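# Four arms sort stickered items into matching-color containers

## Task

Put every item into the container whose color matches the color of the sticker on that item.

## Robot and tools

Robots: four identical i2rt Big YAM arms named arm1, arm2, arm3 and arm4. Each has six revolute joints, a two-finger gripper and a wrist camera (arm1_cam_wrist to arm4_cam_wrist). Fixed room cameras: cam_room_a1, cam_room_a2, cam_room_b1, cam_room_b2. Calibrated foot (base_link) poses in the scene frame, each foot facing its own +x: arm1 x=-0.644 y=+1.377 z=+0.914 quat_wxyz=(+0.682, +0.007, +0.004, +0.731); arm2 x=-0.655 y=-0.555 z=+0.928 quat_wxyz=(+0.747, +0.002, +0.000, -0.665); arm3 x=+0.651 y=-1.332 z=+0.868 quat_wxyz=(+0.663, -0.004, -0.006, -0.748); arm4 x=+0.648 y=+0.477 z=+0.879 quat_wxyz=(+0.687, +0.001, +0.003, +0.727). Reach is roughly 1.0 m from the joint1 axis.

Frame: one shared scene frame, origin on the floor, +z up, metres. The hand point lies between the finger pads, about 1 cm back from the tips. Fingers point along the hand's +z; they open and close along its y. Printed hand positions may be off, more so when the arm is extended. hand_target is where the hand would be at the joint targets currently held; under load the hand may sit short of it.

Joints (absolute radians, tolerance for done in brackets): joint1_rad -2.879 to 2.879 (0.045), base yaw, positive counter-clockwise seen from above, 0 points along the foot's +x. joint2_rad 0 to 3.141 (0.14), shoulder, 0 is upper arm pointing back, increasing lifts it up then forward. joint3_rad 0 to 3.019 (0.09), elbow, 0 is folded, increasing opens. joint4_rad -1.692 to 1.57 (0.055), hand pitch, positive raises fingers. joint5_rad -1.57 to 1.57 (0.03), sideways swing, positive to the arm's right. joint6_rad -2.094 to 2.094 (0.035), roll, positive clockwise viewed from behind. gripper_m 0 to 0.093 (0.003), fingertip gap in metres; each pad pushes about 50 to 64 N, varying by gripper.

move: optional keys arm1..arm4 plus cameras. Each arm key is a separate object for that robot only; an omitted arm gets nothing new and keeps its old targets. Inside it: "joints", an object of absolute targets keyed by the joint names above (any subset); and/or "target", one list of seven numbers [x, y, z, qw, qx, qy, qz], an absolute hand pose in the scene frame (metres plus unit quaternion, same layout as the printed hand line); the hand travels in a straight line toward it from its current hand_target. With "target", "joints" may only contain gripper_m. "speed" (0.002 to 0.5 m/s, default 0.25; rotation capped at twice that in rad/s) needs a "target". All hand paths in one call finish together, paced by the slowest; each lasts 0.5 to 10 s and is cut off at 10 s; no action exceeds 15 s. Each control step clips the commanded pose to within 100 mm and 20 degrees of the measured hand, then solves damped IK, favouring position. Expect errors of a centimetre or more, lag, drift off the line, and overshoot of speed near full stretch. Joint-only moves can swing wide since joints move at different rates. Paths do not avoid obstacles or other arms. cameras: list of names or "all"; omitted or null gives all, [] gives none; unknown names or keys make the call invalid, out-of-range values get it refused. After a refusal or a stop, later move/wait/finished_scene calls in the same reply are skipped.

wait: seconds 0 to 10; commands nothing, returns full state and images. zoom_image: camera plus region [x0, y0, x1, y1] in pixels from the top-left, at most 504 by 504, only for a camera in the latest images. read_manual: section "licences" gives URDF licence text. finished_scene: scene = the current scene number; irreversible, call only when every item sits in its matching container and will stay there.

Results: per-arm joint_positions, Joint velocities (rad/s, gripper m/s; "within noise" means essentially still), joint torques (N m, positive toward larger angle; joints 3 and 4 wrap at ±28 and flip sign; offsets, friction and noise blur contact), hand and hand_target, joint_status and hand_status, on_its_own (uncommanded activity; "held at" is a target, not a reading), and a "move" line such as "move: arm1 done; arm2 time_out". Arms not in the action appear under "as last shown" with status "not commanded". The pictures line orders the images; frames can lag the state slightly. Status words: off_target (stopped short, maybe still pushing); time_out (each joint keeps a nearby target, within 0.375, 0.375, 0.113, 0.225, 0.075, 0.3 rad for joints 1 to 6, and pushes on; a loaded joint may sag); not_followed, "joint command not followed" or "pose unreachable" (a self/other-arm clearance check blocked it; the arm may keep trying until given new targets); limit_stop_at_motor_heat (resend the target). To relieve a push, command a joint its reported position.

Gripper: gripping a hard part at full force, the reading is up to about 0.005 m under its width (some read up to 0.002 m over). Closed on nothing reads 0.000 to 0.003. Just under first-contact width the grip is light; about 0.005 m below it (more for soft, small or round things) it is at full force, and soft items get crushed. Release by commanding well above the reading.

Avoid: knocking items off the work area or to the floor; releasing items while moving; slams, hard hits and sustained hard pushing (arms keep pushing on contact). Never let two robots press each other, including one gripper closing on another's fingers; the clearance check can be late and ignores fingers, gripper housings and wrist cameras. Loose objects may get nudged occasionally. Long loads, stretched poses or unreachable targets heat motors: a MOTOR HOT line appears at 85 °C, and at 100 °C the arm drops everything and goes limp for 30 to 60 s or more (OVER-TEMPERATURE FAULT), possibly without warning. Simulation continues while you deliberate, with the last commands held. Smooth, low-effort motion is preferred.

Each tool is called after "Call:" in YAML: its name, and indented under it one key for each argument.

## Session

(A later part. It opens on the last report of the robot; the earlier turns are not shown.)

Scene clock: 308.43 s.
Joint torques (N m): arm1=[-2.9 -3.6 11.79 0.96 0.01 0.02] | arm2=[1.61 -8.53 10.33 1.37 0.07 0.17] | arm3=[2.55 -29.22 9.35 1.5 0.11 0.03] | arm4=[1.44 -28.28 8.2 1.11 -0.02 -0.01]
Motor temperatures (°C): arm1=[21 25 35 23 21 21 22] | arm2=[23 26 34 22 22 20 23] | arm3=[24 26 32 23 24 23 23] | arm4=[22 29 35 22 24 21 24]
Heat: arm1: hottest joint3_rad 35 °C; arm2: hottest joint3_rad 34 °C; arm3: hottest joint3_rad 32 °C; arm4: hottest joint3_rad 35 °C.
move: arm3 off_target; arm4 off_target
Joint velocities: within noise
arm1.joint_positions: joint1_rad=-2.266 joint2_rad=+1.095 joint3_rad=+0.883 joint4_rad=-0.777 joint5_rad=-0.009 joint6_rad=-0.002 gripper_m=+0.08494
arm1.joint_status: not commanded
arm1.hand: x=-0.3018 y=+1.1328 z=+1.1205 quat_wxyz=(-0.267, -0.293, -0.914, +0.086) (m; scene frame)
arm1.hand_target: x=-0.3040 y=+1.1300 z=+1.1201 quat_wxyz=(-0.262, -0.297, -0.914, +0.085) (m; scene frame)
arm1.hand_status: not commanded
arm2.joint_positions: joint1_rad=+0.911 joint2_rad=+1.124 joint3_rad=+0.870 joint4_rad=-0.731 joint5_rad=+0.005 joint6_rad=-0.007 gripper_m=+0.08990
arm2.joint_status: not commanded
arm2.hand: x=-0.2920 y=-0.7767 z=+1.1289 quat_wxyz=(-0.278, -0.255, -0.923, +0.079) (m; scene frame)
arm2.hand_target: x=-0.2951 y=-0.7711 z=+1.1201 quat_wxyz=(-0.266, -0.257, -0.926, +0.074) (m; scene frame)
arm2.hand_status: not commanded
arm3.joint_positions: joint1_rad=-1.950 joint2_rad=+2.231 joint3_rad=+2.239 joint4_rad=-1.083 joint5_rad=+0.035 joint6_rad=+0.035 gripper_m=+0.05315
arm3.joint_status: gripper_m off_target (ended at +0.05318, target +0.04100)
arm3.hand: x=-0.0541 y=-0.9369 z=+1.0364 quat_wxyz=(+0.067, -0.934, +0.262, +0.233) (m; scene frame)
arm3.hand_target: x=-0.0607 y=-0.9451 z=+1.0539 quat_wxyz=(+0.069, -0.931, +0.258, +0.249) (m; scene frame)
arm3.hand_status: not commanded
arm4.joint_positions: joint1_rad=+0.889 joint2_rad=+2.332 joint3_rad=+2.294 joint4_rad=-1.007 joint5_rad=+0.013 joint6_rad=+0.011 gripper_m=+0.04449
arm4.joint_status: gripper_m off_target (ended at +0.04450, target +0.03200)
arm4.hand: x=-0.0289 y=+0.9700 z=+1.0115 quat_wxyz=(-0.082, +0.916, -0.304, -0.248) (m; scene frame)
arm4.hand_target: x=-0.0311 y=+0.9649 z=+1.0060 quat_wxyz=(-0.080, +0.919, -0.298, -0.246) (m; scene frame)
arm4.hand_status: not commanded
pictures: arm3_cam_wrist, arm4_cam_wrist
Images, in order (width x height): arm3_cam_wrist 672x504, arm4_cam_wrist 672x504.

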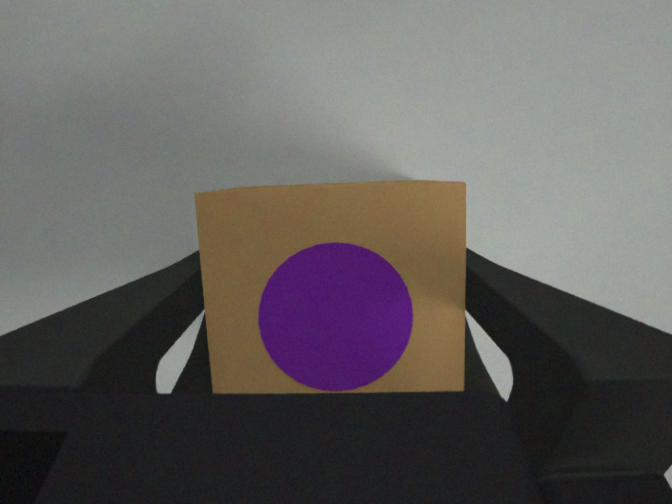

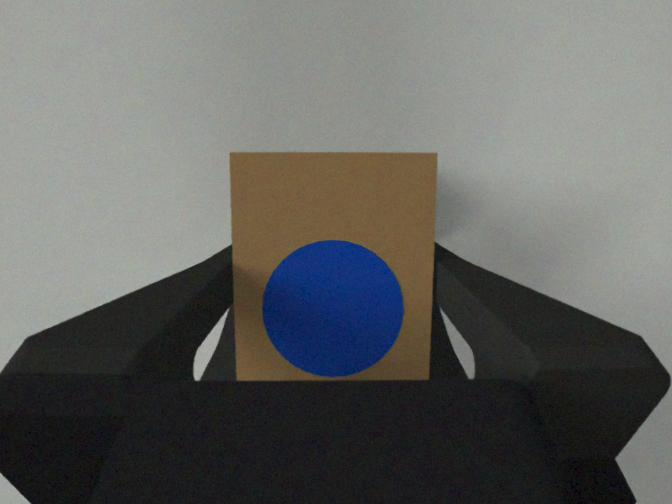

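Call:
move:
  arm3: {"target":[-0.055,-0.945,1.095,0.0692,-0.9308,0.2581,0.2494],"speed":0.12}
  arm4: {"target":[-0.025,0.97,1.06,0.0800,-0.9187,0.2985,0.2462],"speed":0.12}
  cameras: []

Call:
move:
  arm3: {"target":[0.3,-1.125,1.11,0.0692,-0.9308,0.2581,0.2494],"speed":0.3}
  arm4: {"target":[0.3,0.72,1.105,0.0800,-0.9187,0.2985,0.2462],"speed":0.3}
  cameras: ["arm3_cam_wrist","arm4_cam_wrist"]

Scene clock: 315.10 s.
Joint torques (N m): arm1=[-2.84 -4.37 11.86 0.85 -0.03 0.03] | arm2=[1.44 -8.64 10.35 1.37 0.06 0.17] | arm3=[2.02 -29.57 14.42 0.62 0.04 -0.01] | arm4=[0.62 -29.16 13.07 0.5 -0.06 -0.06]
Motor temperatures (°C): arm1=[21 25 35 23 21 21 22] | arm2=[23 26 34 22 22 20 23] | arm3=[24 26 32 23 24 23 23] | arm4=[22 29 35 22 24 21 25]
Heat: arm1: hottest joint3_rad 35 °C; arm2: hottest joint3_rad 34 °C; arm3: hottest joint3_rad 32 °C; arm4: hottest joint3_rad 35 °C.
move: arm3 off_target; arm4 off_target
Joint velocities: within noise
arm1, arm2: as last shown
arm3.joint_positions: joint1_rad=-1.950 joint2_rad=+2.215 joint3_rad=+2.246 joint4_rad=-1.153 joint5_rad=+0.035 joint6_rad=+0.035 gripper_m=+0.05315
arm3.joint_status: not commanded
arm3.hand: x=-0.0412 y=-0.9438 z=+1.0442 quat_wxyz=(+0.062, -0.940, +0.263, +0.210) (m; scene frame)
arm3.hand_target: x=-0.0524 y=-0.9464 z=+1.0949 quat_wxyz=(+0.069, -0.931, +0.258, +0.250) (m; scene frame)
arm3.hand_status: off_target (0.053 m and 4.7 deg from the pose sent, 0.059 m and 2.0 deg at the start)
arm4.joint_positions: joint1_rad=+0.889 joint2_rad=+2.329 joint3_rad=+2.339 joint4_rad=-1.117 joint5_rad=+0.009 joint6_rad=+0.008 gripper_m=+0.04448
arm4.joint_status: not commanded
arm4.hand: x=-0.0180 y=+0.9613 z=+1.0233 quat_wxyz=(-0.071, +0.924, -0.305, -0.219) (m; scene frame)
arm4.hand_target: x=-0.0236 y=+0.9688 z=+1.0599 quat_wxyz=(-0.080, +0.919, -0.298, -0.247) (m; scene frame)
arm4.hand_status: off_target (0.038 m and 3.3 deg from the pose sent, 0.049 m and 0.8 deg at the start)
pictures: none
No camera images: "cameras" was empty.

Scene clock: 317.17 s.
Joint torques (N m): arm1=[-2.37 -4.42 11.74 0.76 -0.01 0.05] | arm2=[1.38 -8.76 10.35 1.36 0.06 0.16] | arm3=[0.44 -7.12 9.21 0.91 -0.07 -0.13] | arm4=[1.55 -7.71 9.37 0.58 0.23 0.17]
Motor temperatures (°C): arm1=[21 25 35 23 21 21 22] | arm2=[23 26 34 22 22 20 23] | arm3=[24 26 32 23 24 23 24] | arm4=[22 29 35 22 24 21 25]
Heat: arm1: hottest joint3_rad 35 °C; arm2: hottest joint3_rad 34 °C; arm3: hottest joint3_rad 32 °C; arm4: hottest joint3_rad 35 °C.
move: arm3 done; arm4 done
Joint velocities: within noise
arm1, arm2: as last shown
arm3.joint_positions: joint1_rad=-1.951 joint2_rad=+1.067 joint3_rad=+0.974 joint4_rad=-0.937 joint5_rad=+0.026 joint6_rad=+0.026 gripper_m=+0.05315
arm3.joint_status: not commanded
arm3.hand: x=+0.2974 y=-1.1294 z=+1.1133 quat_wxyz=(+0.069, -0.930, +0.256, +0.255) (m; scene frame)
arm3.hand_target: x=+0.3000 y=-1.1251 z=+1.1099 quat_wxyz=(+0.069, -0.931, +0.258, +0.249) (m; scene frame)
arm3.hand_status: done (0.006 m and 0.7 deg from the pose sent, 0.392 m and 4.7 deg at the start)
arm4.joint_positions: joint1_rad=+0.911 joint2_rad=+1.131 joint3_rad=+0.964 joint4_rad=-0.871 joint5_rad=+0.017 joint6_rad=+0.011 gripper_m=+0.04447
arm4.joint_status: not commanded
arm4.hand: x=+0.3020 y=+0.7215 z=+1.1068 quat_wxyz=(-0.083, +0.918, -0.295, -0.251) (m; scene frame)
arm4.hand_target: x=+0.3000 y=+0.7200 z=+1.1051 quat_wxyz=(-0.080, +0.919, -0.298, -0.246) (m; scene frame)
arm4.hand_status: done (0.003 m and 0.8 deg from the pose sent, 0.408 m and 3.3 deg at the start)
pictures: arm3_cam_wrist, arm4_cam_wrist
Images, in order (width x height): arm3_cam_wrist 672x504, arm4_cam_wrist 672x504.

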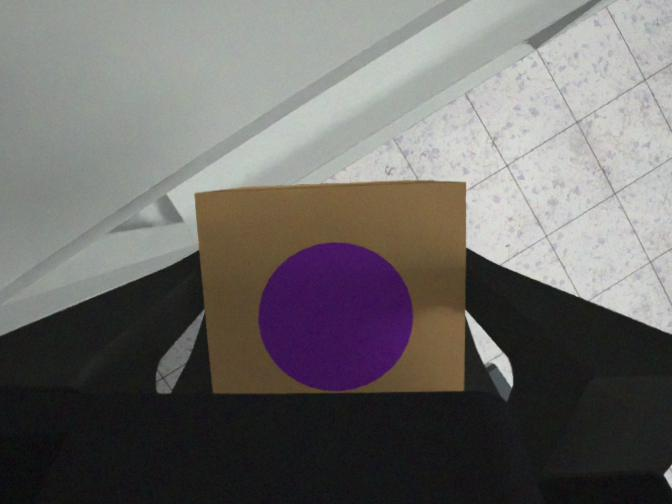

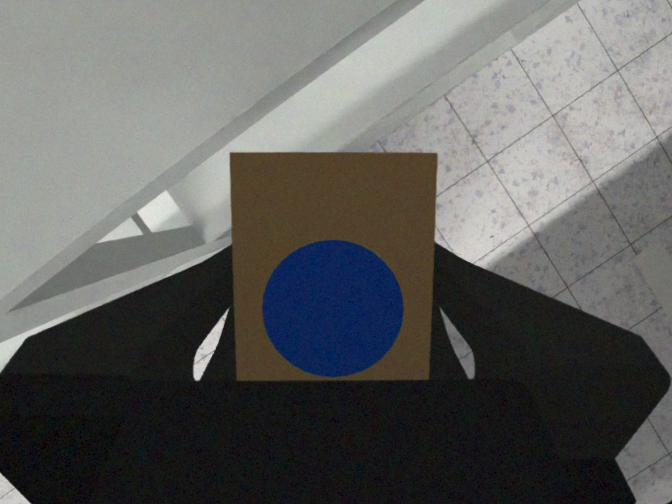

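Call:
move:
  arm3: {"joints":{"joint1_rad":1.77}}
  arm4: {"joints":{"joint1_rad":-1.88}}
  cameras: ["arm3_cam_wrist","arm4_cam_wrist","cam_room_a1","cam_room_a2"]

Scene clock: 325.40 s.
Joint torques (N m): arm1=[-3.02 -4.07 11.75 0.88 0 0.04] | arm2=[1.49 -8.64 10.37 1.37 0.07 0.17] | arm3=[1.61 -9.23 10.59 0.76 0.16 -0.12] | arm4=[1.08 -8.82 9.33 0.61 0.05 0.13]
Motor temperatures (°C): arm1=[21 25 35 23 21 21 22] | arm2=[23 26 34 22 22 20 23] | arm3=[24 26 32 23 25 23 24] | arm4=[22 28 35 22 24 21 25]
Heat: arm1: hottest joint3_rad 35 °C; arm2: hottest joint3_rad 34 °C; arm3: hottest joint3_rad 32 °C; arm4: hottest joint3_rad 35 °C.
move: arm3 done; arm4 done
Joint velocities: within noise
arm1, arm2: as last shown
arm3.joint_positions: joint1_rad=+1.763 joint2_rad=+1.088 joint3_rad=+0.958 joint4_rad=-0.935 joint5_rad=+0.021 joint6_rad=+0.025 gripper_m=+0.05314
arm3.joint_status: all done
arm3.hand: x=+1.0540 y=-1.3034 z=+1.1005 quat_wxyz=(-0.251, +0.022, -0.968, +0.005) (m; scene frame)
arm3.hand_target: x=+1.0549 y=-1.3009 z=+1.1133 quat_wxyz=(-0.263, +0.028, -0.964, +0.005) (m; scene frame)
arm3.hand_status: not commanded
arm4.joint_positions: joint1_rad=-1.883 joint2_rad=+1.141 joint3_rad=+0.964 joint4_rad=-0.871 joint5_rad=+0.022 joint6_rad=+0.013 gripper_m=+0.04447
arm4.joint_status: all done
arm4.hand: x=+1.0587 y=+0.3665 z=+1.1006 quat_wxyz=(-0.254, -0.132, -0.957, +0.044) (m; scene frame)
arm4.hand_target: x=+1.0590 y=+0.3680 z=+1.1026 quat_wxyz=(-0.253, -0.136, -0.957, +0.041) (m; scene frame)
arm4.hand_status: not commanded
pictures: arm3_cam_wrist, arm4_cam_wrist, cam_room_a1, cam_room_a2
Images, in order (width x height): arm3_cam_wrist 672x504, arm4_cam_wrist 672x504, cam_room_a1 672x504, cam_room_a2 672x504.

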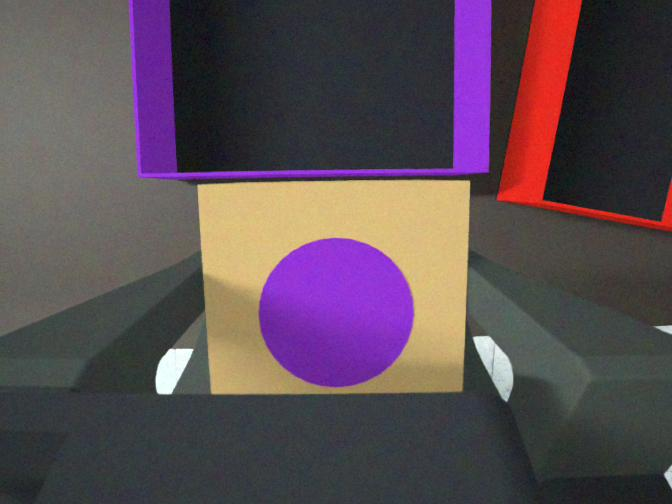

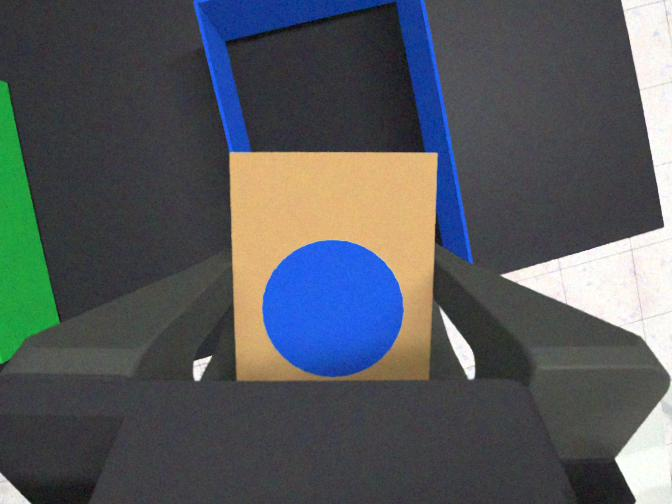

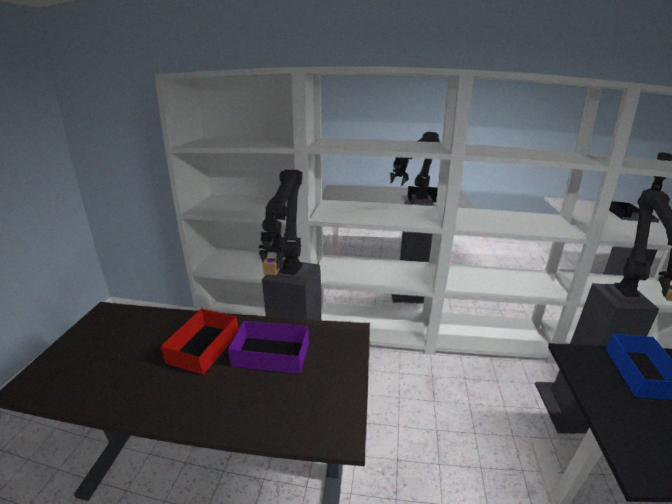

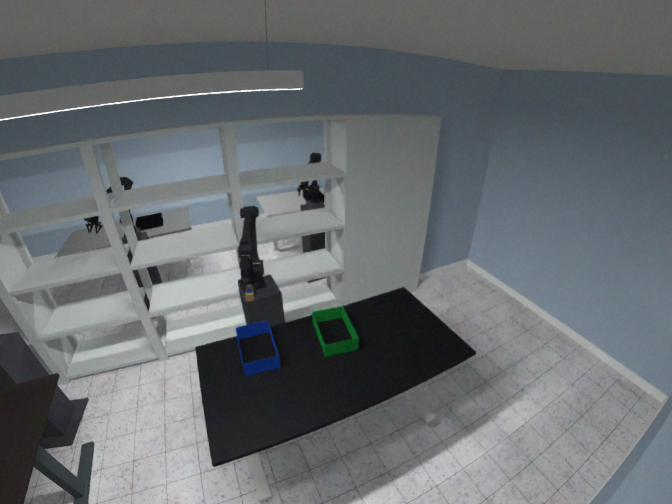

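Call:
move:
  arm3: {"target":[1.21,-1.288,0.93,0.2461,-0.0313,0.9688,0.0080],"speed":0.25}
  arm4: {"target":[1.155,0.346,0.93,0.2586,0.0421,0.9650,-0.0113],"speed":0.25}
  cameras: ["arm3_cam_wrist","arm4_cam_wrist","cam_room_a1","cam_room_a2"]

Call:
zoom_image:
  camera: "cam_room_a1"
  region: [140, 160, 392, 412]

Call:
zoom_image:
  camera: "cam_room_a2"
  region: [180, 200, 400, 400]

Scene clock: 345.00 s.
Joint torques (N m): arm1=[-2.67 -4.37 11.84 0.85 -0.01 0.03] | arm2=[1.38 -8.7 10.35 1.35 0.07 0.17] | arm3=[1.38 -16.79 11.4 1.48 -0.07 -0.12] | arm4=[-0.32 -14.74 8.88 1.37 -0.13 -0.11]
Motor temperatures (°C): arm1=[21 25 35 23 21 21 22] | arm2=[23 25 34 22 22 20 23] | arm3=[24 26 31 23 24 23 24] | arm4=[22 26 34 22 24 21 26]
Heat: arm1: hottest joint3_rad 35 °C; arm2: hottest joint3_rad 34 °C; arm3: hottest joint3_rad 31 °C; arm4: hottest joint3_rad 34 °C.
move: arm3 off_target; arm4 off_target
Joint velocities: within noise
arm1, arm2: as last shown
arm3.joint_positions: joint1_rad=+1.763 joint2_rad=+1.687 joint3_rad=+1.014 joint4_rad=-0.473 joint5_rad=-0.004 joint6_rad=+0.023 gripper_m=+0.05314
arm3.joint_status: not commanded
arm3.hand: x=+1.1827 y=-1.2926 z=+0.9042 quat_wxyz=(-0.211, +0.026, -0.977, -0.005) (m; scene frame)
arm3.hand_target: x=+1.2083 y=-1.2881 z=+0.9309 quat_wxyz=(-0.246, +0.031, -0.969, -0.008) (m; scene frame)
arm3.hand_status: off_target (0.038 m and 4.2 deg from the pose sent, 0.232 m and 1.9 deg at the start)
arm4.joint_positions: joint1_rad=-1.907 joint2_rad=+1.611 joint3_rad=+0.901 joint4_rad=-0.389 joint5_rad=-0.099 joint6_rad=-0.157 gripper_m=+0.04448
arm4.joint_status: not commanded
arm4.hand: x=+1.1390 y=+0.3537 z=+0.9163 quat_wxyz=(-0.236, -0.048, -0.971, +0.006) (m; scene frame)
arm4.hand_target: x=+1.1544 y=+0.3461 z=+0.9304 quat_wxyz=(-0.259, -0.042, -0.965, +0.012) (m; scene frame)
arm4.hand_status: off_target (0.022 m and 2.8 deg from the pose sent, 0.197 m and 11.0 deg at the start)
pictures: arm3_cam_wrist, arm4_cam_wrist, cam_room_a1, cam_room_a2
Images, in order (width x height): arm3_cam_wrist 672x504, arm4_cam_wrist 672x504, cam_room_a1 672x504, cam_room_a2 672x504.

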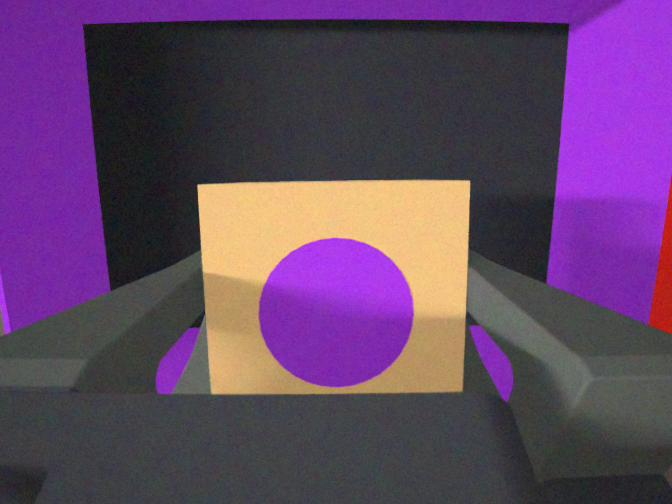

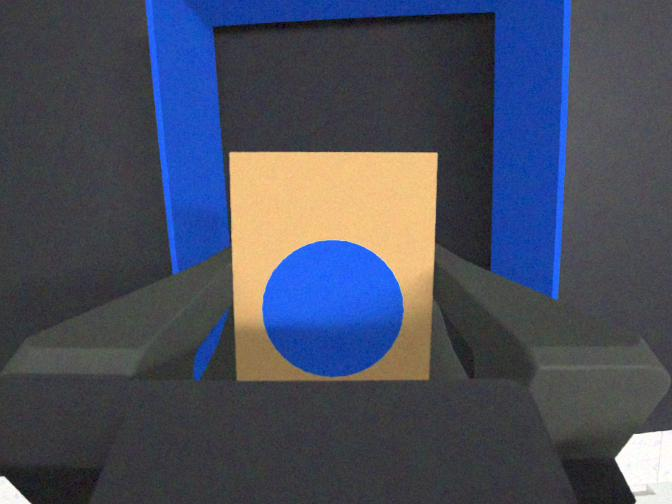

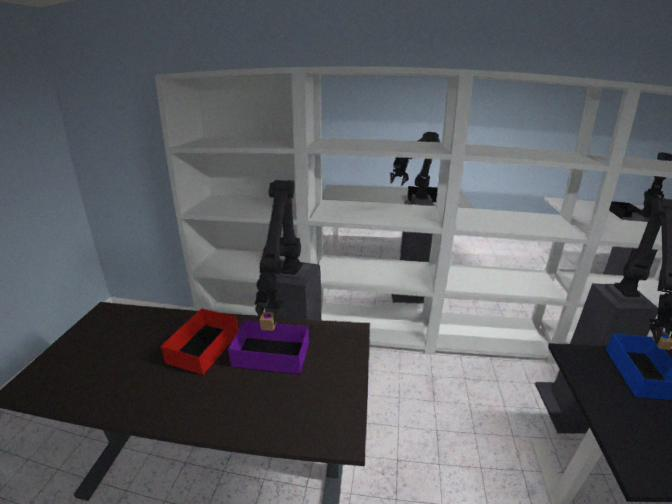

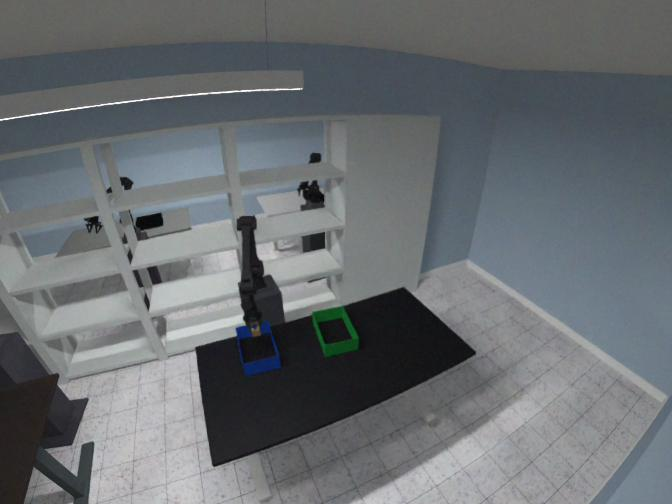

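Scaled by 2.000.

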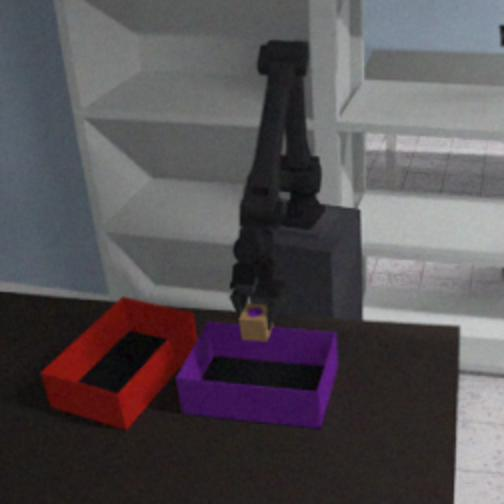

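Scaled by 2.291.

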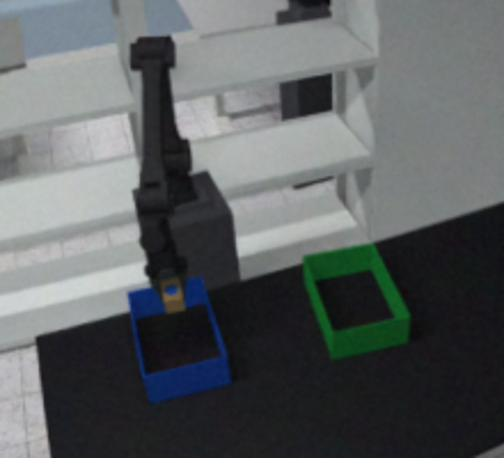

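Call:
move:
  arm3: {"target":[1.225,-1.286,0.835,0.2755,-0.0310,0.9608,0.0089],"speed":0.15}
  arm4: {"target":[1.155,0.337,0.82,0.2753,0.0419,0.9603,-0.0120],"speed":0.15}
  cameras: ["arm3_cam_wrist","arm4_cam_wrist"]

Scene clock: 356.57 s.
Joint torques (N m): arm1=[-2.61 -4.31 11.79 0.92 0.03 0.03] | arm2=[1.38 -8.59 10.36 1.36 0.06 0.17] | arm3=[1.61 -17.49 6.2 1.76 0.07 -0.07] | arm4=[0.38 -15.21 5.42 1.62 -0.13 -0.06]
Motor temperatures (°C): arm1=[21 24 35 23 21 21 22] | arm2=[23 25 34 22 22 20 23] | arm3=[24 26 31 23 24 23 24] | arm4=[22 25 34 22 24 21 26]
Heat: arm1: hottest joint3_rad 35 °C; arm2: hottest joint3_rad 34 °C; arm3: hottest joint3_rad 31 °C; arm4: hottest joint3_rad 34 °C.
move: arm3 done; arm4 done
Joint velocities: within noise
arm1, arm2: as last shown
arm3.joint_positions: joint1_rad=+1.763 joint2_rad=+1.880 joint3_rad=+1.002 joint4_rad=-0.150 joint5_rad=-0.004 joint6_rad=+0.023 gripper_m=+0.05314
arm3.joint_status: not commanded
arm3.hand: x=+1.2223 y=-1.2907 z=+0.8337 quat_wxyz=(-0.268, +0.026, -0.963, -0.008) (m; scene frame)
arm3.hand_target: x=+1.2250 y=-1.2860 z=+0.8352 quat_wxyz=(-0.276, +0.031, -0.961, -0.009) (m; scene frame)
arm3.hand_status: done (0.006 m and 1.1 deg from the pose sent, 0.081 m and 7.7 deg at the start)
arm4.joint_positions: joint1_rad=-1.928 joint2_rad=+1.849 joint3_rad=+0.846 joint4_rad=-0.029 joint5_rad=-0.116 joint6_rad=-0.171 gripper_m=+0.04448
arm4.joint_status: not commanded
arm4.hand: x=+1.1518 y=+0.3411 z=+0.8209 quat_wxyz=(-0.269, -0.046, -0.962, +0.009) (m; scene frame)
arm4.hand_target: x=+1.1549 y=+0.3370 z=+0.8200 quat_wxyz=(-0.275, -0.042, -0.960, +0.012) (m; scene frame)
arm4.hand_status: done (0.005 m and 1.0 deg from the pose sent, 0.099 m and 4.7 deg at the start)
pictures: arm3_cam_wrist, arm4_cam_wrist
Images, in order (width x height): arm3_cam_wrist 672x504, arm4_cam_wrist 672x504.

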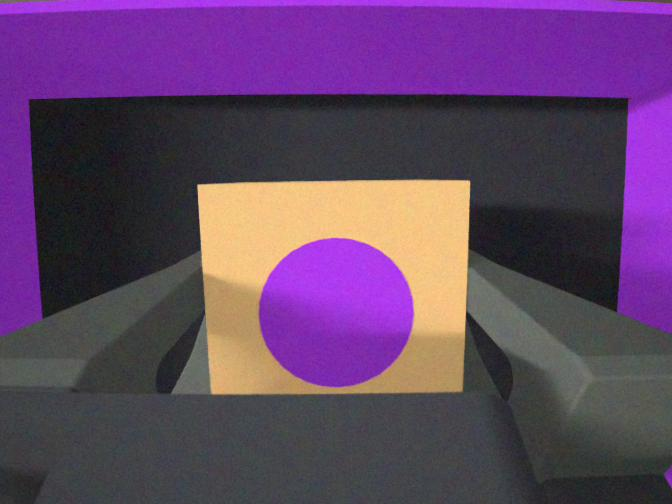

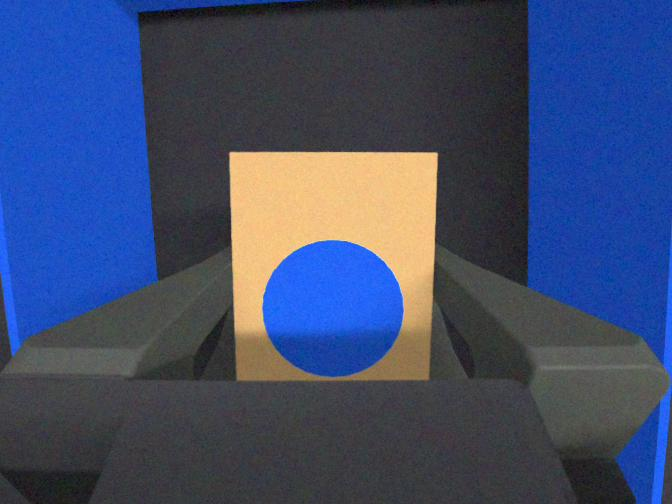

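Call:
move:
  arm3: {"target":[1.212,-1.286,0.795,0.2503,-0.0313,0.9676,0.0081],"speed":0.08}
  arm4: {"target":[1.152,0.337,0.787,0.2670,0.0420,0.9627,-0.0117],"speed":0.08}
  cameras: []

Call:
move:
  arm3: {"target":[1.212,-1.286,0.775,0.2503,-0.0313,0.9676,0.0081],"speed":0.06}
  arm4: {"target":[1.152,0.337,0.77,0.2670,0.0420,0.9627,-0.0117],"speed":0.06}
  cameras: ["arm3_cam_wrist","arm4_cam_wrist"]

Scene clock: 366.97 s.
Joint torques (N m): arm1=[-1.96 -4.37 11.82 1.02 -0.05 0.06] | arm2=[1.44 -8.64 10.33 1.33 0.07 0.17] | arm3=[1.85 -17.49 5.52 1.66 0.09 -0.06] | arm4=[0.56 -14.92 4.9 1.61 -0.02 -0.11]
Motor temperatures (°C): arm1=[21 24 35 23 21 21 22] | arm2=[23 25 34 22 22 20 23] | arm3=[24 26 30 23 24 23 24] | arm4=[22 25 33 22 24 21 26]
Heat: arm1: hottest joint3_rad 35 °C; arm2: hottest joint3_rad 34 °C; arm3: hottest joint3_rad 30 °C; arm4: hottest joint3_rad 33 °C.
move: arm3 done; arm4 done
Joint velocities: within noise
arm1, arm2: as last shown
arm3.joint_positions: joint1_rad=+1.763 joint2_rad=+1.949 joint3_rad=+0.990 joint4_rad=-0.116 joint5_rad=-0.004 joint6_rad=+0.023 gripper_m=+0.05314
arm3.joint_status: not commanded
arm3.hand: x=+1.2103 y=-1.2921 z=+0.7955 quat_wxyz=(-0.245, +0.026, -0.969, -0.007) (m; scene frame)
arm3.hand_target: x=+1.2120 y=-1.2860 z=+0.7950 quat_wxyz=(-0.250, +0.031, -0.968, -0.008) (m; scene frame)
arm3.hand_status: done (0.006 m and 0.9 deg from the pose sent, 0.040 m and 2.2 deg at the start)
arm4.joint_positions: joint1_rad=-1.928 joint2_rad=+1.925 joint3_rad=+0.846 joint4_rad=+0.035 joint5_rad=-0.116 joint6_rad=-0.173 gripper_m=+0.04448
arm4.joint_status: not commanded
arm4.hand: x=+1.1499 y=+0.3415 z=+0.7909 quat_wxyz=(-0.263, -0.046, -0.964, +0.008) (m; scene frame)
arm4.hand_target: x=+1.1518 y=+0.3370 z=+0.7870 quat_wxyz=(-0.267, -0.042, -0.963, +0.012) (m; scene frame)
arm4.hand_status: done (0.006 m and 0.7 deg from the pose sent, 0.034 m and 0.6 deg at the start)
pictures: none
No camera images: "cameras" was empty.

Scene clock: 368.03 s.
Joint torques (N m): arm1=[-2.9 -4.48 11.7 0.76 0.02 0.02] | arm2=[1.38 -8.59 10.35 1.36 0.05 0.18] | arm3=[1.96 -17.38 5.19 1.63 0.09 -0.05] | arm4=[0.26 -14.86 4.71 1.51 0 -0.11]
Motor temperatures (°C): arm1=[21 24 35 23 21 21 22] | arm2=[23 25 34 22 22 20 23] | arm3=[24 26 30 23 24 23 24] | arm4=[22 25 33 22 24 21 26]
Heat: arm1: hottest joint3_rad 35 °C; arm2: hottest joint3_rad 34 °C; arm3: hottest joint3_rad 30 °C; arm4: hottest joint3_rad 33 °C.
move: arm3 done; arm4 done
Joint velocities: within noise
arm1, arm2: as last shown
arm3.joint_positions: joint1_rad=+1.763 joint2_rad=+1.993 joint3_rad=+0.990 joint4_rad=-0.069 joint5_rad=-0.004 joint6_rad=+0.023 gripper_m=+0.05314
arm3.joint_status: not commanded
arm3.hand: x=+1.2113 y=-1.2922 z=+0.7774 quat_wxyz=(-0.246, +0.026, -0.969, -0.007) (m; scene frame)
arm3.hand_target: x=+1.2119 y=-1.2860 z=+0.7751 quat_wxyz=(-0.250, +0.031, -0.968, -0.008) (m; scene frame)
arm3.hand_status: done (0.007 m and 0.8 deg from the pose sent, 0.021 m and 0.9 deg at the start)
arm4.joint_positions: joint1_rad=-1.928 joint2_rad=+1.968 joint3_rad=+0.846 joint4_rad=+0.078 joint5_rad=-0.116 joint6_rad=-0.173 gripper_m=+0.04448
arm4.joint_status: not commanded
arm4.hand: x=+1.1493 y=+0.3416 z=+0.7746 quat_wxyz=(-0.263, -0.046, -0.964, +0.008) (m; scene frame)
arm4.hand_target: x=+1.1518 y=+0.3370 z=+0.7701 quat_wxyz=(-0.267, -0.042, -0.963, +0.012) (m; scene frame)
arm4.hand_status: done (0.007 m and 0.7 deg from the pose sent, 0.022 m and 0.7 deg at the start)
pictures: arm3_cam_wrist, arm4_cam_wrist
Images, in order (width x height): arm3_cam_wrist 672x504, arm4_cam_wrist 672x504.

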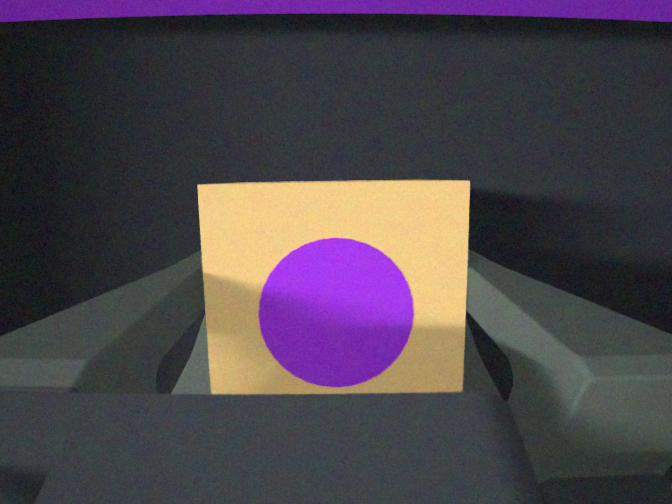

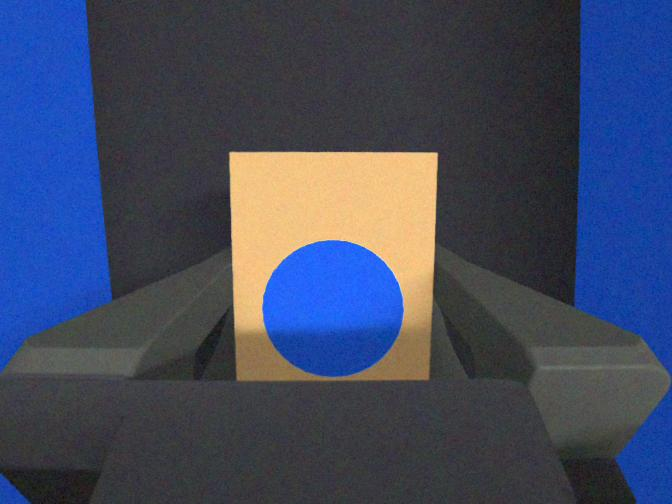

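Continue down.

Call:
move:
  arm3: {"target":[1.212,-1.286,0.762,0.2503,-0.0313,0.9676,0.0081],"speed":0.06}
  arm4: {"target":[1.152,0.337,0.756,0.2670,0.0420,0.9627,-0.0117],"speed":0.06}
  cameras: []

Call:
move:
  arm3: {"target":[1.212,-1.286,0.75,0.2503,-0.0313,0.9676,0.0081],"speed":0.06}
  arm4: {"target":[1.152,0.337,0.744,0.2670,0.0420,0.9627,-0.0117],"speed":0.06}
  cameras: ["arm3_cam_wrist","arm4_cam_wrist"]

Scene clock: 373.17 s.
Joint torques (N m): arm1=[-2.67 -4.66 11.7 1.03 0.01 0.04] | arm2=[1.32 -8.64 10.3 1.37 0.06 0.17] | arm3=[1.96 -17.38 5.19 1.66 0.11 -0.05] | arm4=[0.38 -15.15 4.83 1.44 -0.02 -0.1]
Motor temperatures (°C): arm1=[21 24 35 23 21 21 22] | arm2=[23 25 34 22 22 20 23] | arm3=[24 26 30 23 24 23 24] | arm4=[22 25 32 22 24 21 26]
Heat: arm1: hottest joint3_rad 35 °C; arm2: hottest joint3_rad 34 °C; arm3: hottest joint3_rad 30 °C; arm4: hottest joint3_rad 32 °C.
move: arm3 done; arm4 done
Joint velocities: within noise
arm1.joint_positions: joint1_rad=-2.266 joint2_rad=+1.095 joint3_rad=+0.883 joint4_rad=-0.777 joint5_rad=-0.009 joint6_rad=-0.002 gripper_m=+0.08494
arm1.joint_status: not commanded
arm1.hand: x=-0.3018 y=+1.1328 z=+1.1205 quat_wxyz=(-0.267, -0.293, -0.914, +0.086) (m; scene frame)
arm1.hand_target: x=-0.3040 y=+1.1300 z=+1.1201 quat_wxyz=(-0.262, -0.297, -0.914, +0.085) (m; scene frame)
arm1.hand_status: not commanded
arm2.joint_positions: joint1_rad=+0.911 joint2_rad=+1.124 joint3_rad=+0.870 joint4_rad=-0.731 joint5_rad=+0.005 joint6_rad=-0.007 gripper_m=+0.08990
arm2.joint_status: not commanded
arm2.hand: x=-0.2920 y=-0.7767 z=+1.1289 quat_wxyz=(-0.278, -0.255, -0.923, +0.079) (m; scene frame)
arm2.hand_target: x=-0.2951 y=-0.7711 z=+1.1201 quat_wxyz=(-0.266, -0.257, -0.926, +0.074) (m; scene frame)
arm2.hand_status: not commanded
arm3.joint_positions: joint1_rad=+1.763 joint2_rad=+2.023 joint3_rad=+0.990 joint4_rad=-0.039 joint5_rad=-0.004 joint6_rad=+0.023 gripper_m=+0.05314
arm3.joint_status: not commanded
arm3.hand: x=+1.2112 y=-1.2924 z=+0.7651 quat_wxyz=(-0.247, +0.026, -0.969, -0.007) (m; scene frame)
arm3.hand_target: x=+1.2120 y=-1.2860 z=+0.7622 quat_wxyz=(-0.250, +0.031, -0.968, -0.008) (m; scene frame)
arm3.hand_status: done (0.007 m and 0.8 deg from the pose sent, 0.017 m and 0.8 deg at the start)
arm4.joint_positions: joint1_rad=-1.928 joint2_rad=+2.007 joint3_rad=+0.846 joint4_rad=+0.113 joint5_rad=-0.116 joint6_rad=-0.173 gripper_m=+0.04448
arm4.joint_status: not commanded
arm4.hand: x=+1.1475 y=+0.3421 z=+0.7600 quat_wxyz=(-0.262, -0.046, -0.964, +0.008) (m; scene frame)
arm4.hand_target: x=+1.1518 y=+0.3370 z=+0.7561 quat_wxyz=(-0.267, -0.042, -0.963, +0.012) (m; scene frame)
arm4.hand_status: done (0.008 m and 0.9 deg from the pose sent, 0.019 m and 0.7 deg at the start)
pictures: none
No camera images: "cameras" was empty.

Scene clock: 374.13 s.
Joint torques (N m): arm1=[-3.02 -4.13 11.6 1.09 -0.05 0.02] | arm2=[1.44 -8.64 10.36 1.35 0.07 0.17] | arm3=[1.85 -16.62 5.18 1.65 0.09 -0.04] | arm4=[0.32 -14.92 4.96 1.42 0.01 -0.07]
Motor temperatures (°C): arm1=[21 24 35 23 21 21 22] | arm2=[23 25 34 22 22 20 23] | arm3=[24 26 30 23 24 23 24] | arm4=[22 25 32 22 24 21 26]
Heat: arm1: hottest joint3_rad 35 °C; arm2: hottest joint3_rad 34 °C; arm3: hottest joint3_rad 30 °C; arm4: hottest joint3_rad 32 °C.
move: arm3 done; arm4 done
Joint velocities: within noise
arm1, arm2: as last shown
arm3.joint_positions: joint1_rad=+1.763 joint2_rad=+2.043 joint3_rad=+0.990 joint4_rad=-0.010 joint5_rad=-0.004 joint6_rad=+0.023 gripper_m=+0.05314
arm3.joint_status: not commanded
arm3.hand: x=+1.2126 y=-1.2925 z=+0.7576 quat_wxyz=(-0.251, +0.026, -0.968, -0.007) (m; scene frame)
arm3.hand_target: x=+1.2118 y=-1.2861 z=+0.7502 quat_wxyz=(-0.250, +0.031, -0.968, -0.008) (m; scene frame)
arm3.hand_status: done (0.010 m and 0.6 deg from the pose sent, 0.016 m and 0.8 deg at the start)
arm4.joint_positions: joint1_rad=-1.928 joint2_rad=+2.039 joint3_rad=+0.846 joint4_rad=+0.142 joint5_rad=-0.116 joint6_rad=-0.173 gripper_m=+0.04448
arm4.joint_status: not commanded
arm4.hand: x=+1.1454 y=+0.3427 z=+0.7473 quat_wxyz=(-0.260, -0.046, -0.964, +0.007) (m; scene frame)
arm4.hand_target: x=+1.1517 y=+0.3370 z=+0.7441 quat_wxyz=(-0.267, -0.042, -0.963, +0.012) (m; scene frame)
arm4.hand_status: done (0.009 m and 1.1 deg from the pose sent, 0.017 m and 0.9 deg at the start)
pictures: arm3_cam_wrist, arm4_cam_wrist
Images, in order (width x height): arm3_cam_wrist 672x504, arm4_cam_wrist 672x504.

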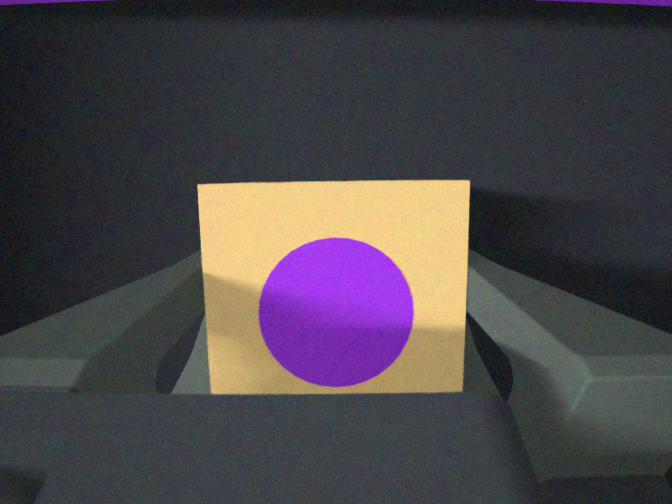

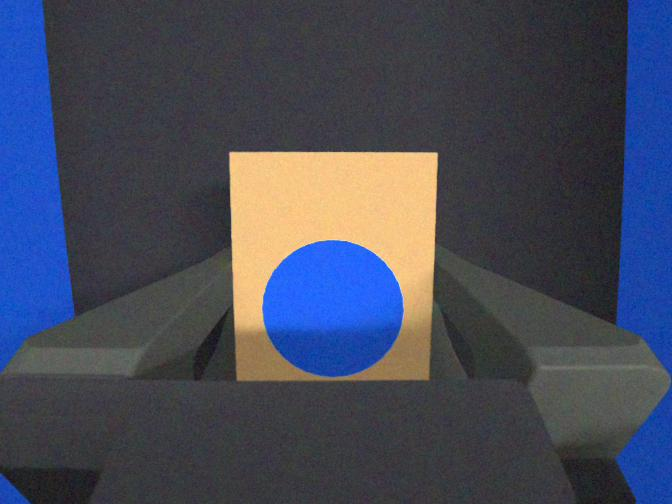

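Call:
move:
  arm3: {"target":[1.212,-1.286,0.744,0.2503,-0.0313,0.9676,0.0081],"speed":0.06}
  arm4: {"target":[1.154,0.337,0.732,0.2670,0.0420,0.9627,-0.0117],"speed":0.05}
  cameras: []

Call:
move:
  arm4: {"target":[1.154,0.337,0.722,0.2670,0.0420,0.9627,-0.0117],"speed":0.05}
  cameras: ["arm4_cam_wrist"]

Scene clock: 379.57 s.
Joint torques (N m): arm1=[-2.32 -4.95 11.84 0.98 -0.01 -0.01] | arm2=[1.44 -8.53 10.33 1.35 0.06 0.17] | arm3=[1.96 -15.68 5.24 1.55 0.07 -0.04] | arm4=[0.32 -14.51 5.26 1.55 0 -0.05]
Motor temperatures (°C): arm1=[21 24 35 23 21 21 22] | arm2=[23 25 34 22 22 20 23] | arm3=[24 26 29 23 24 23 24] | arm4=[22 25 32 22 24 21 26]
Heat: arm1: hottest joint3_rad 35 °C; arm2: hottest joint3_rad 34 °C; arm3: hottest joint3_rad 29 °C; arm4: hottest joint3_rad 32 °C.
move: arm3 off_target; arm4 off_target
Joint velocities: within noise
arm1, arm2: as last shown
arm3.joint_positions: joint1_rad=+1.763 joint2_rad=+2.046 joint3_rad=+0.990 joint4_rad=+0.005 joint5_rad=-0.004 joint6_rad=+0.023 gripper_m=+0.05314
arm3.joint_status: not commanded
arm3.hand: x=+1.2151 y=-1.2924 z=+0.7576 quat_wxyz=(-0.257, +0.026, -0.966, -0.007) (m; scene frame)
arm3.hand_target: x=+1.2116 y=-1.2862 z=+0.7444 quat_wxyz=(-0.250, +0.031, -0.968, -0.008) (m; scene frame)
arm3.hand_status: off_target (0.015 m and 1.0 deg from the pose sent, 0.015 m and 0.6 deg at the start)
arm4.joint_positions: joint1_rad=-1.928 joint2_rad=+2.067 joint3_rad=+0.848 joint4_rad=+0.169 joint5_rad=-0.116 joint6_rad=-0.175 gripper_m=+0.04448
arm4.joint_status: not commanded
arm4.hand: x=+1.1448 y=+0.3429 z=+0.7374 quat_wxyz=(-0.260, -0.045, -0.964, +0.008) (m; scene frame)
arm4.hand_target: x=+1.1537 y=+0.3370 z=+0.7324 quat_wxyz=(-0.267, -0.042, -0.963, +0.012) (m; scene frame)
arm4.hand_status: off_target (0.012 m and 1.0 deg from the pose sent, 0.018 m and 1.0 deg at the start)
pictures: none
No camera images: "cameras" was empty.

Scene clock: 380.53 s.
Joint torques (N m): arm1=[-2.73 -4.84 11.89 1.01 -0.04 0.06] | arm2=[1.44 -8.7 10.37 1.37 0.07 0.18] | arm3=[2.02 -15.62 5.24 1.54 0.08 -0.04] | arm4=[0.15 -13.22 4.9 1.4 0.02 -0.05]
Motor temperatures (°C): arm1=[21 24 35 23 21 21 22] | arm2=[23 25 34 22 22 20 23] | arm3=[24 26 29 23 24 23 24] | arm4=[22 25 31 22 24 21 26]
Heat: arm1: hottest joint3_rad 35 °C; arm2: hottest joint3_rad 34 °C; arm3: hottest joint3_rad 29 °C; arm4: hottest joint3_rad 31 °C.
move: arm4 off_target
Joint velocities: within noise
arm1, arm2, arm3: as last shown
arm4.joint_positions: joint1_rad=-1.928 joint2_rad=+2.078 joint3_rad=+0.857 joint4_rad=+0.196 joint5_rad=-0.116 joint6_rad=-0.175 gripper_m=+0.04448
arm4.joint_status: not commanded
arm4.hand: x=+1.1528 y=+0.3404 z=+0.7378 quat_wxyz=(-0.273, -0.044, -0.961, +0.011) (m; scene frame)
arm4.hand_target: x=+1.1534 y=+0.3372 z=+0.7225 quat_wxyz=(-0.267, -0.042, -0.963, +0.012) (m; scene frame)
arm4.hand_status: off_target (0.016 m and 0.7 deg from the pose sent, 0.019 m and 1.0 deg at the start)
pictures: arm4_cam_wrist
Images, in order (width x height): arm4_cam_wrist 672x504.

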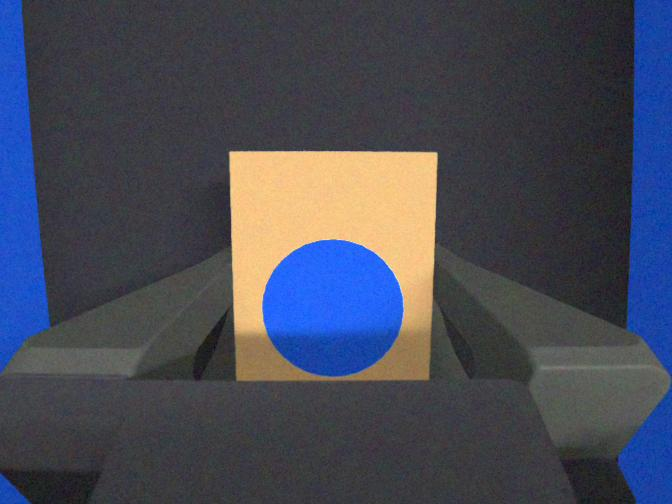

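Call:
move:
  arm3: {"target":[1.212,-1.286,0.756,0.2503,-0.0313,0.9676,0.0081],"speed":0.06}
  arm4: {"target":[1.154,0.337,0.736,0.2670,0.0420,0.9627,-0.0117],"speed":0.05}
  cameras: []

Call:
move:
  arm3: {"joints":{"gripper_m":0.07}}
  arm4: {"joints":{"gripper_m":0.062}}
  cameras: []

Call:
move:
  arm3: {"joints":{"gripper_m":0.085}}
  arm4: {"joints":{"gripper_m":0.078}}
  cameras: ["arm3_cam_wrist","arm4_cam_wrist"]

Scene clock: 385.93 s.
Joint torques (N m): arm1=[-3.08 -4.6 11.73 1.01 -0.05 0] | arm2=[1.49 -8.64 10.36 1.39 0.07 0.17] | arm3=[1.85 -18.26 5.05 0.47 0.08 -0.04] | arm4=[-0.03 -16.32 4.51 0.23 -0.04 -0.04]
Motor temperatures (°C): arm1=[21 24 35 23 21 21 22] | arm2=[23 25 34 22 22 20 23] | arm3=[24 26 29 23 24 23 25] | arm4=[22 25 31 22 24 21 26]
Heat: arm1: hottest joint3_rad 35 °C; arm2: hottest joint3_rad 34 °C; arm3: hottest joint3_rad 29 °C; arm4: hottest joint3_rad 31 °C.
move: arm3 done; arm4 done
Joint velocities: within noise
arm1, arm2: as last shown
arm3.joint_positions: joint1_rad=+1.763 joint2_rad=+2.046 joint3_rad=+0.990 joint4_rad=+0.004 joint5_rad=-0.004 joint6_rad=+0.023 gripper_m=+0.05314
arm3.joint_status: not commanded
arm3.hand: x=+1.2148 y=-1.2924 z=+0.7574 quat_wxyz=(-0.256, +0.026, -0.966, -0.007) (m; scene frame)
arm3.hand_target: x=+1.2120 y=-1.2861 z=+0.7561 quat_wxyz=(-0.250, +0.031, -0.968, -0.008) (m; scene frame)
arm3.hand_status: done (0.007 m and 0.9 deg from the pose sent, 0.007 m and 1.0 deg at the start)
arm4.joint_positions: joint1_rad=-1.928 joint2_rad=+2.078 joint3_rad=+0.857 joint4_rad=+0.194 joint5_rad=-0.116 joint6_rad=-0.175 gripper_m=+0.04448
arm4.joint_status: not commanded
arm4.hand: x=+1.1525 y=+0.3404 z=+0.7376 quat_wxyz=(-0.272, -0.044, -0.961, +0.011) (m; scene frame)
arm4.hand_target: x=+1.1540 y=+0.3370 z=+0.7361 quat_wxyz=(-0.267, -0.042, -0.963, +0.012) (m; scene frame)
arm4.hand_status: done (0.004 m and 0.7 deg from the pose sent, 0.004 m and 0.7 deg at the start)
pictures: none
No camera images: "cameras" was empty.

Scene clock: 386.40 s.
Joint torques (N m): arm1=[-3.08 -4.42 11.82 1.06 0.04 0.01] | arm2=[1.44 -8.59 10.36 1.35 0.06 0.17] | arm3=[1.73 -18.32 5.04 0.72 0.08 -0.04] | arm4=[0.03 -16.32 4.53 0.46 0.01 -0.08]
Motor temperatures (°C): arm1=[21 24 35 23 21 21 22] | arm2=[23 25 34 22 22 20 23] | arm3=[24 26 29 23 24 23 24] | arm4=[22 25 31 22 24 21 26]
Heat: arm1: hottest joint3_rad 35 °C; arm2: hottest joint3_rad 34 °C; arm3: hottest joint3_rad 29 °C; arm4: hottest joint3_rad 31 °C.
move: arm3 done; arm4 done
Joint velocities: within noise
arm1, arm2: as last shown
arm3.joint_positions: joint1_rad=+1.763 joint2_rad=+2.046 joint3_rad=+0.990 joint4_rad=-0.001 joint5_rad=-0.004 joint6_rad=+0.023 gripper_m=+0.06996
arm3.joint_status: all done
arm3.hand: x=+1.2136 y=-1.2925 z=+0.7567 quat_wxyz=(-0.253, +0.026, -0.967, -0.007) (m; scene frame)
arm3.hand_target: x=+1.2120 y=-1.2861 z=+0.7561 quat_wxyz=(-0.250, +0.031, -0.968, -0.008) (m; scene frame)
arm3.hand_status: not commanded
arm4.joint_positions: joint1_rad=-1.928 joint2_rad=+2.078 joint3_rad=+0.857 joint4_rad=+0.190 joint5_rad=-0.116 joint6_rad=-0.175 gripper_m=+0.06191
arm4.joint_status: all done
arm4.hand: x=+1.1516 y=+0.3407 z=+0.7371 quat_wxyz=(-0.270, -0.044, -0.962, +0.010) (m; scene frame)
arm4.hand_target: x=+1.1538 y=+0.3370 z=+0.7360 quat_wxyz=(-0.267, -0.042, -0.963, +0.012) (m; scene frame)
arm4.hand_status: not commanded
pictures: none
No camera images: "cameras" was empty.

Scene clock: 386.87 s.
Joint torques (N m): arm1=[-2.2 -4.6 11.88 1.01 0 0.01] | arm2=[1.32 -8.53 10.36 1.33 0.06 0.17] | arm3=[1.96 -18.26 5.09 0.7 0.08 -0.04] | arm4=[0.62 -16.21 4.41 0.36 0.04 -0.03]
Motor temperatures (°C): arm1=[21 24 35 23 21 21 22] | arm2=[23 25 34 22 22 20 23] | arm3=[24 26 29 23 24 23 24] | arm4=[22 25 31 22 24 21 26]
Heat: arm1: hottest joint3_rad 35 °C; arm2: hottest joint3_rad 34 °C; arm3: hottest joint3_rad 29 °C; arm4: hottest joint3_rad 31 °C.
move: arm3 done; arm4 done
Joint velocities: within noise
arm1, arm2: as last shown
arm3.joint_positions: joint1_rad=+1.763 joint2_rad=+2.046 joint3_rad=+0.990 joint4_rad=-0.001 joint5_rad=-0.004 joint6_rad=+0.023 gripper_m=+0.08493
arm3.joint_status: all done
arm3.hand: x=+1.2136 y=-1.2925 z=+0.7567 quat_wxyz=(-0.253, +0.026, -0.967, -0.007) (m; scene frame)
arm3.hand_target: x=+1.2120 y=-1.2861 z=+0.7561 quat_wxyz=(-0.250, +0.031, -0.968, -0.008) (m; scene frame)
arm3.hand_status: not commanded
arm4.joint_positions: joint1_rad=-1.928 joint2_rad=+2.078 joint3_rad=+0.857 joint4_rad=+0.190 joint5_rad=-0.116 joint6_rad=-0.176 gripper_m=+0.07789
arm4.joint_status: all done
arm4.hand: x=+1.1516 y=+0.3407 z=+0.7371 quat_wxyz=(-0.270, -0.044, -0.962, +0.010) (m; scene frame)
arm4.hand_target: x=+1.1538 y=+0.3370 z=+0.7360 quat_wxyz=(-0.267, -0.042, -0.963, +0.012) (m; scene frame)
arm4.hand_status: not commanded
pictures: arm3_cam_wrist, arm4_cam_wrist
Images, in order (width x height): arm3_cam_wrist 672x504, arm4_cam_wrist 672x504.

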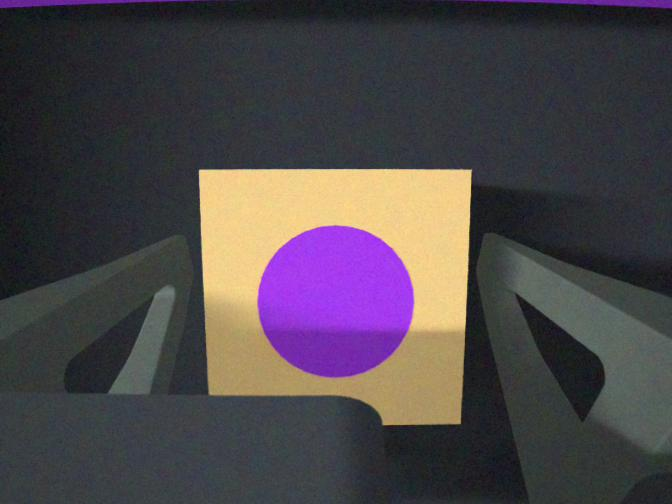

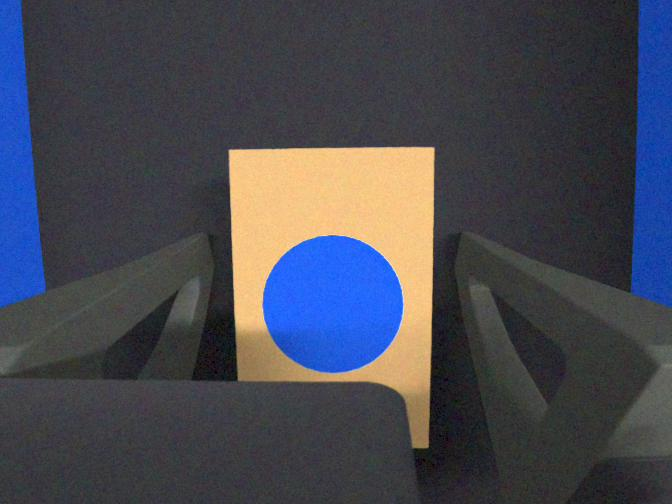

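Released flat. Rise straight up.

Call:
move:
  arm3: {"target":[1.205,-1.286,0.95,0.2503,-0.0313,0.9676,0.0081],"speed":0.2}
  arm4: {"target":[1.147,0.337,0.94,0.2670,0.0420,0.9627,-0.0117],"speed":0.2}
  cameras: ["arm3_cam_wrist","arm4_cam_wrist"]

Scene clock: 390.67 s.
Joint torques (N m): arm1=[-2.43 -4.66 11.86 0.94 0.01 0.05] | arm2=[1.38 -8.64 10.35 1.36 0.06 0.17] | arm3=[1.67 -15.44 10.95 0.59 -0.03 -0.08] | arm4=[-0.09 -14.15 9.43 0.44 -0.07 -0.08]
Motor temperatures (°C): arm1=[21 24 35 23 21 21 22] | arm2=[23 25 34 22 22 20 23] | arm3=[24 26 29 23 24 23 24] | arm4=[22 25 31 22 24 21 26]
Heat: arm1: hottest joint3_rad 35 °C; arm2: hottest joint3_rad 34 °C; arm3: hottest joint3_rad 29 °C; arm4: hottest joint3_rad 31 °C.
move: arm3 off_target; arm4 off_target
Joint velocities: within noise
arm1, arm2: as last shown
arm3.joint_positions: joint1_rad=+1.763 joint2_rad=+1.636 joint3_rad=+1.028 joint4_rad=-0.487 joint5_rad=-0.004 joint6_rad=+0.023 gripper_m=+0.08493
arm3.joint_status: not commanded
arm3.hand: x=+1.1900 y=-1.2917 z=+0.9351 quat_wxyz=(-0.236, +0.026, -0.971, -0.006) (m; scene frame)
arm3.hand_target: x=+1.2044 y=-1.2860 z=+0.9502 quat_wxyz=(-0.250, +0.031, -0.968, -0.008) (m; scene frame)
arm3.hand_status: off_target (0.022 m and 1.8 deg from the pose sent, 0.194 m and 0.7 deg at the start)
arm4.joint_positions: joint1_rad=-1.933 joint2_rad=+1.578 joint3_rad=+0.878 joint4_rad=-0.363 joint5_rad=-0.116 joint6_rad=-0.179 gripper_m=+0.07790
arm4.joint_status: not commanded
arm4.hand: x=+1.1343 y=+0.3446 z=+0.9260 quat_wxyz=(-0.255, -0.046, -0.966, +0.007) (m; scene frame)
arm4.hand_target: x=+1.1464 y=+0.3372 z=+0.9401 quat_wxyz=(-0.267, -0.042, -0.963, +0.012) (m; scene frame)
arm4.hand_status: off_target (0.020 m and 1.6 deg from the pose sent, 0.203 m and 0.5 deg at the start)
pictures: arm3_cam_wrist, arm4_cam_wrist
Images, in order (width x height): arm3_cam_wrist 672x504, arm4_cam_wrist 672x504.

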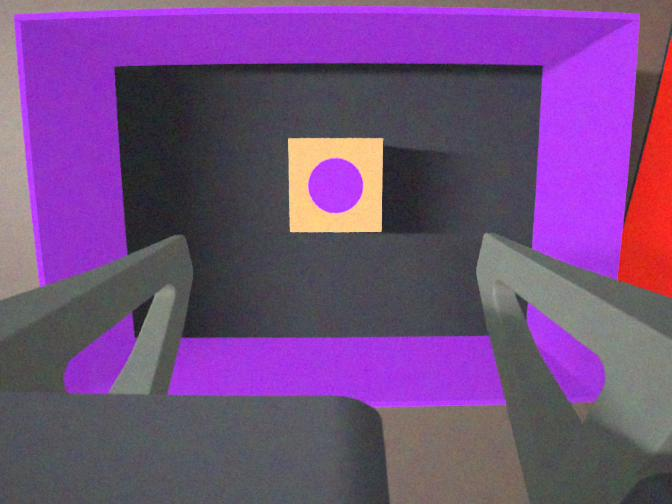

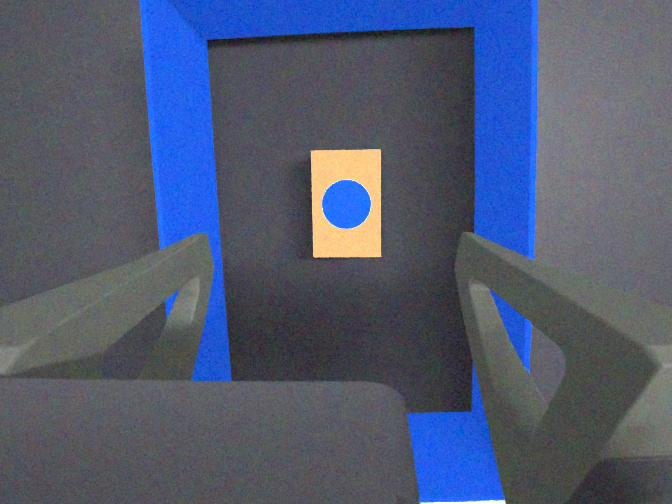

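Call:
finished_scene:
  scene: 2

The scene is finished: the task was done.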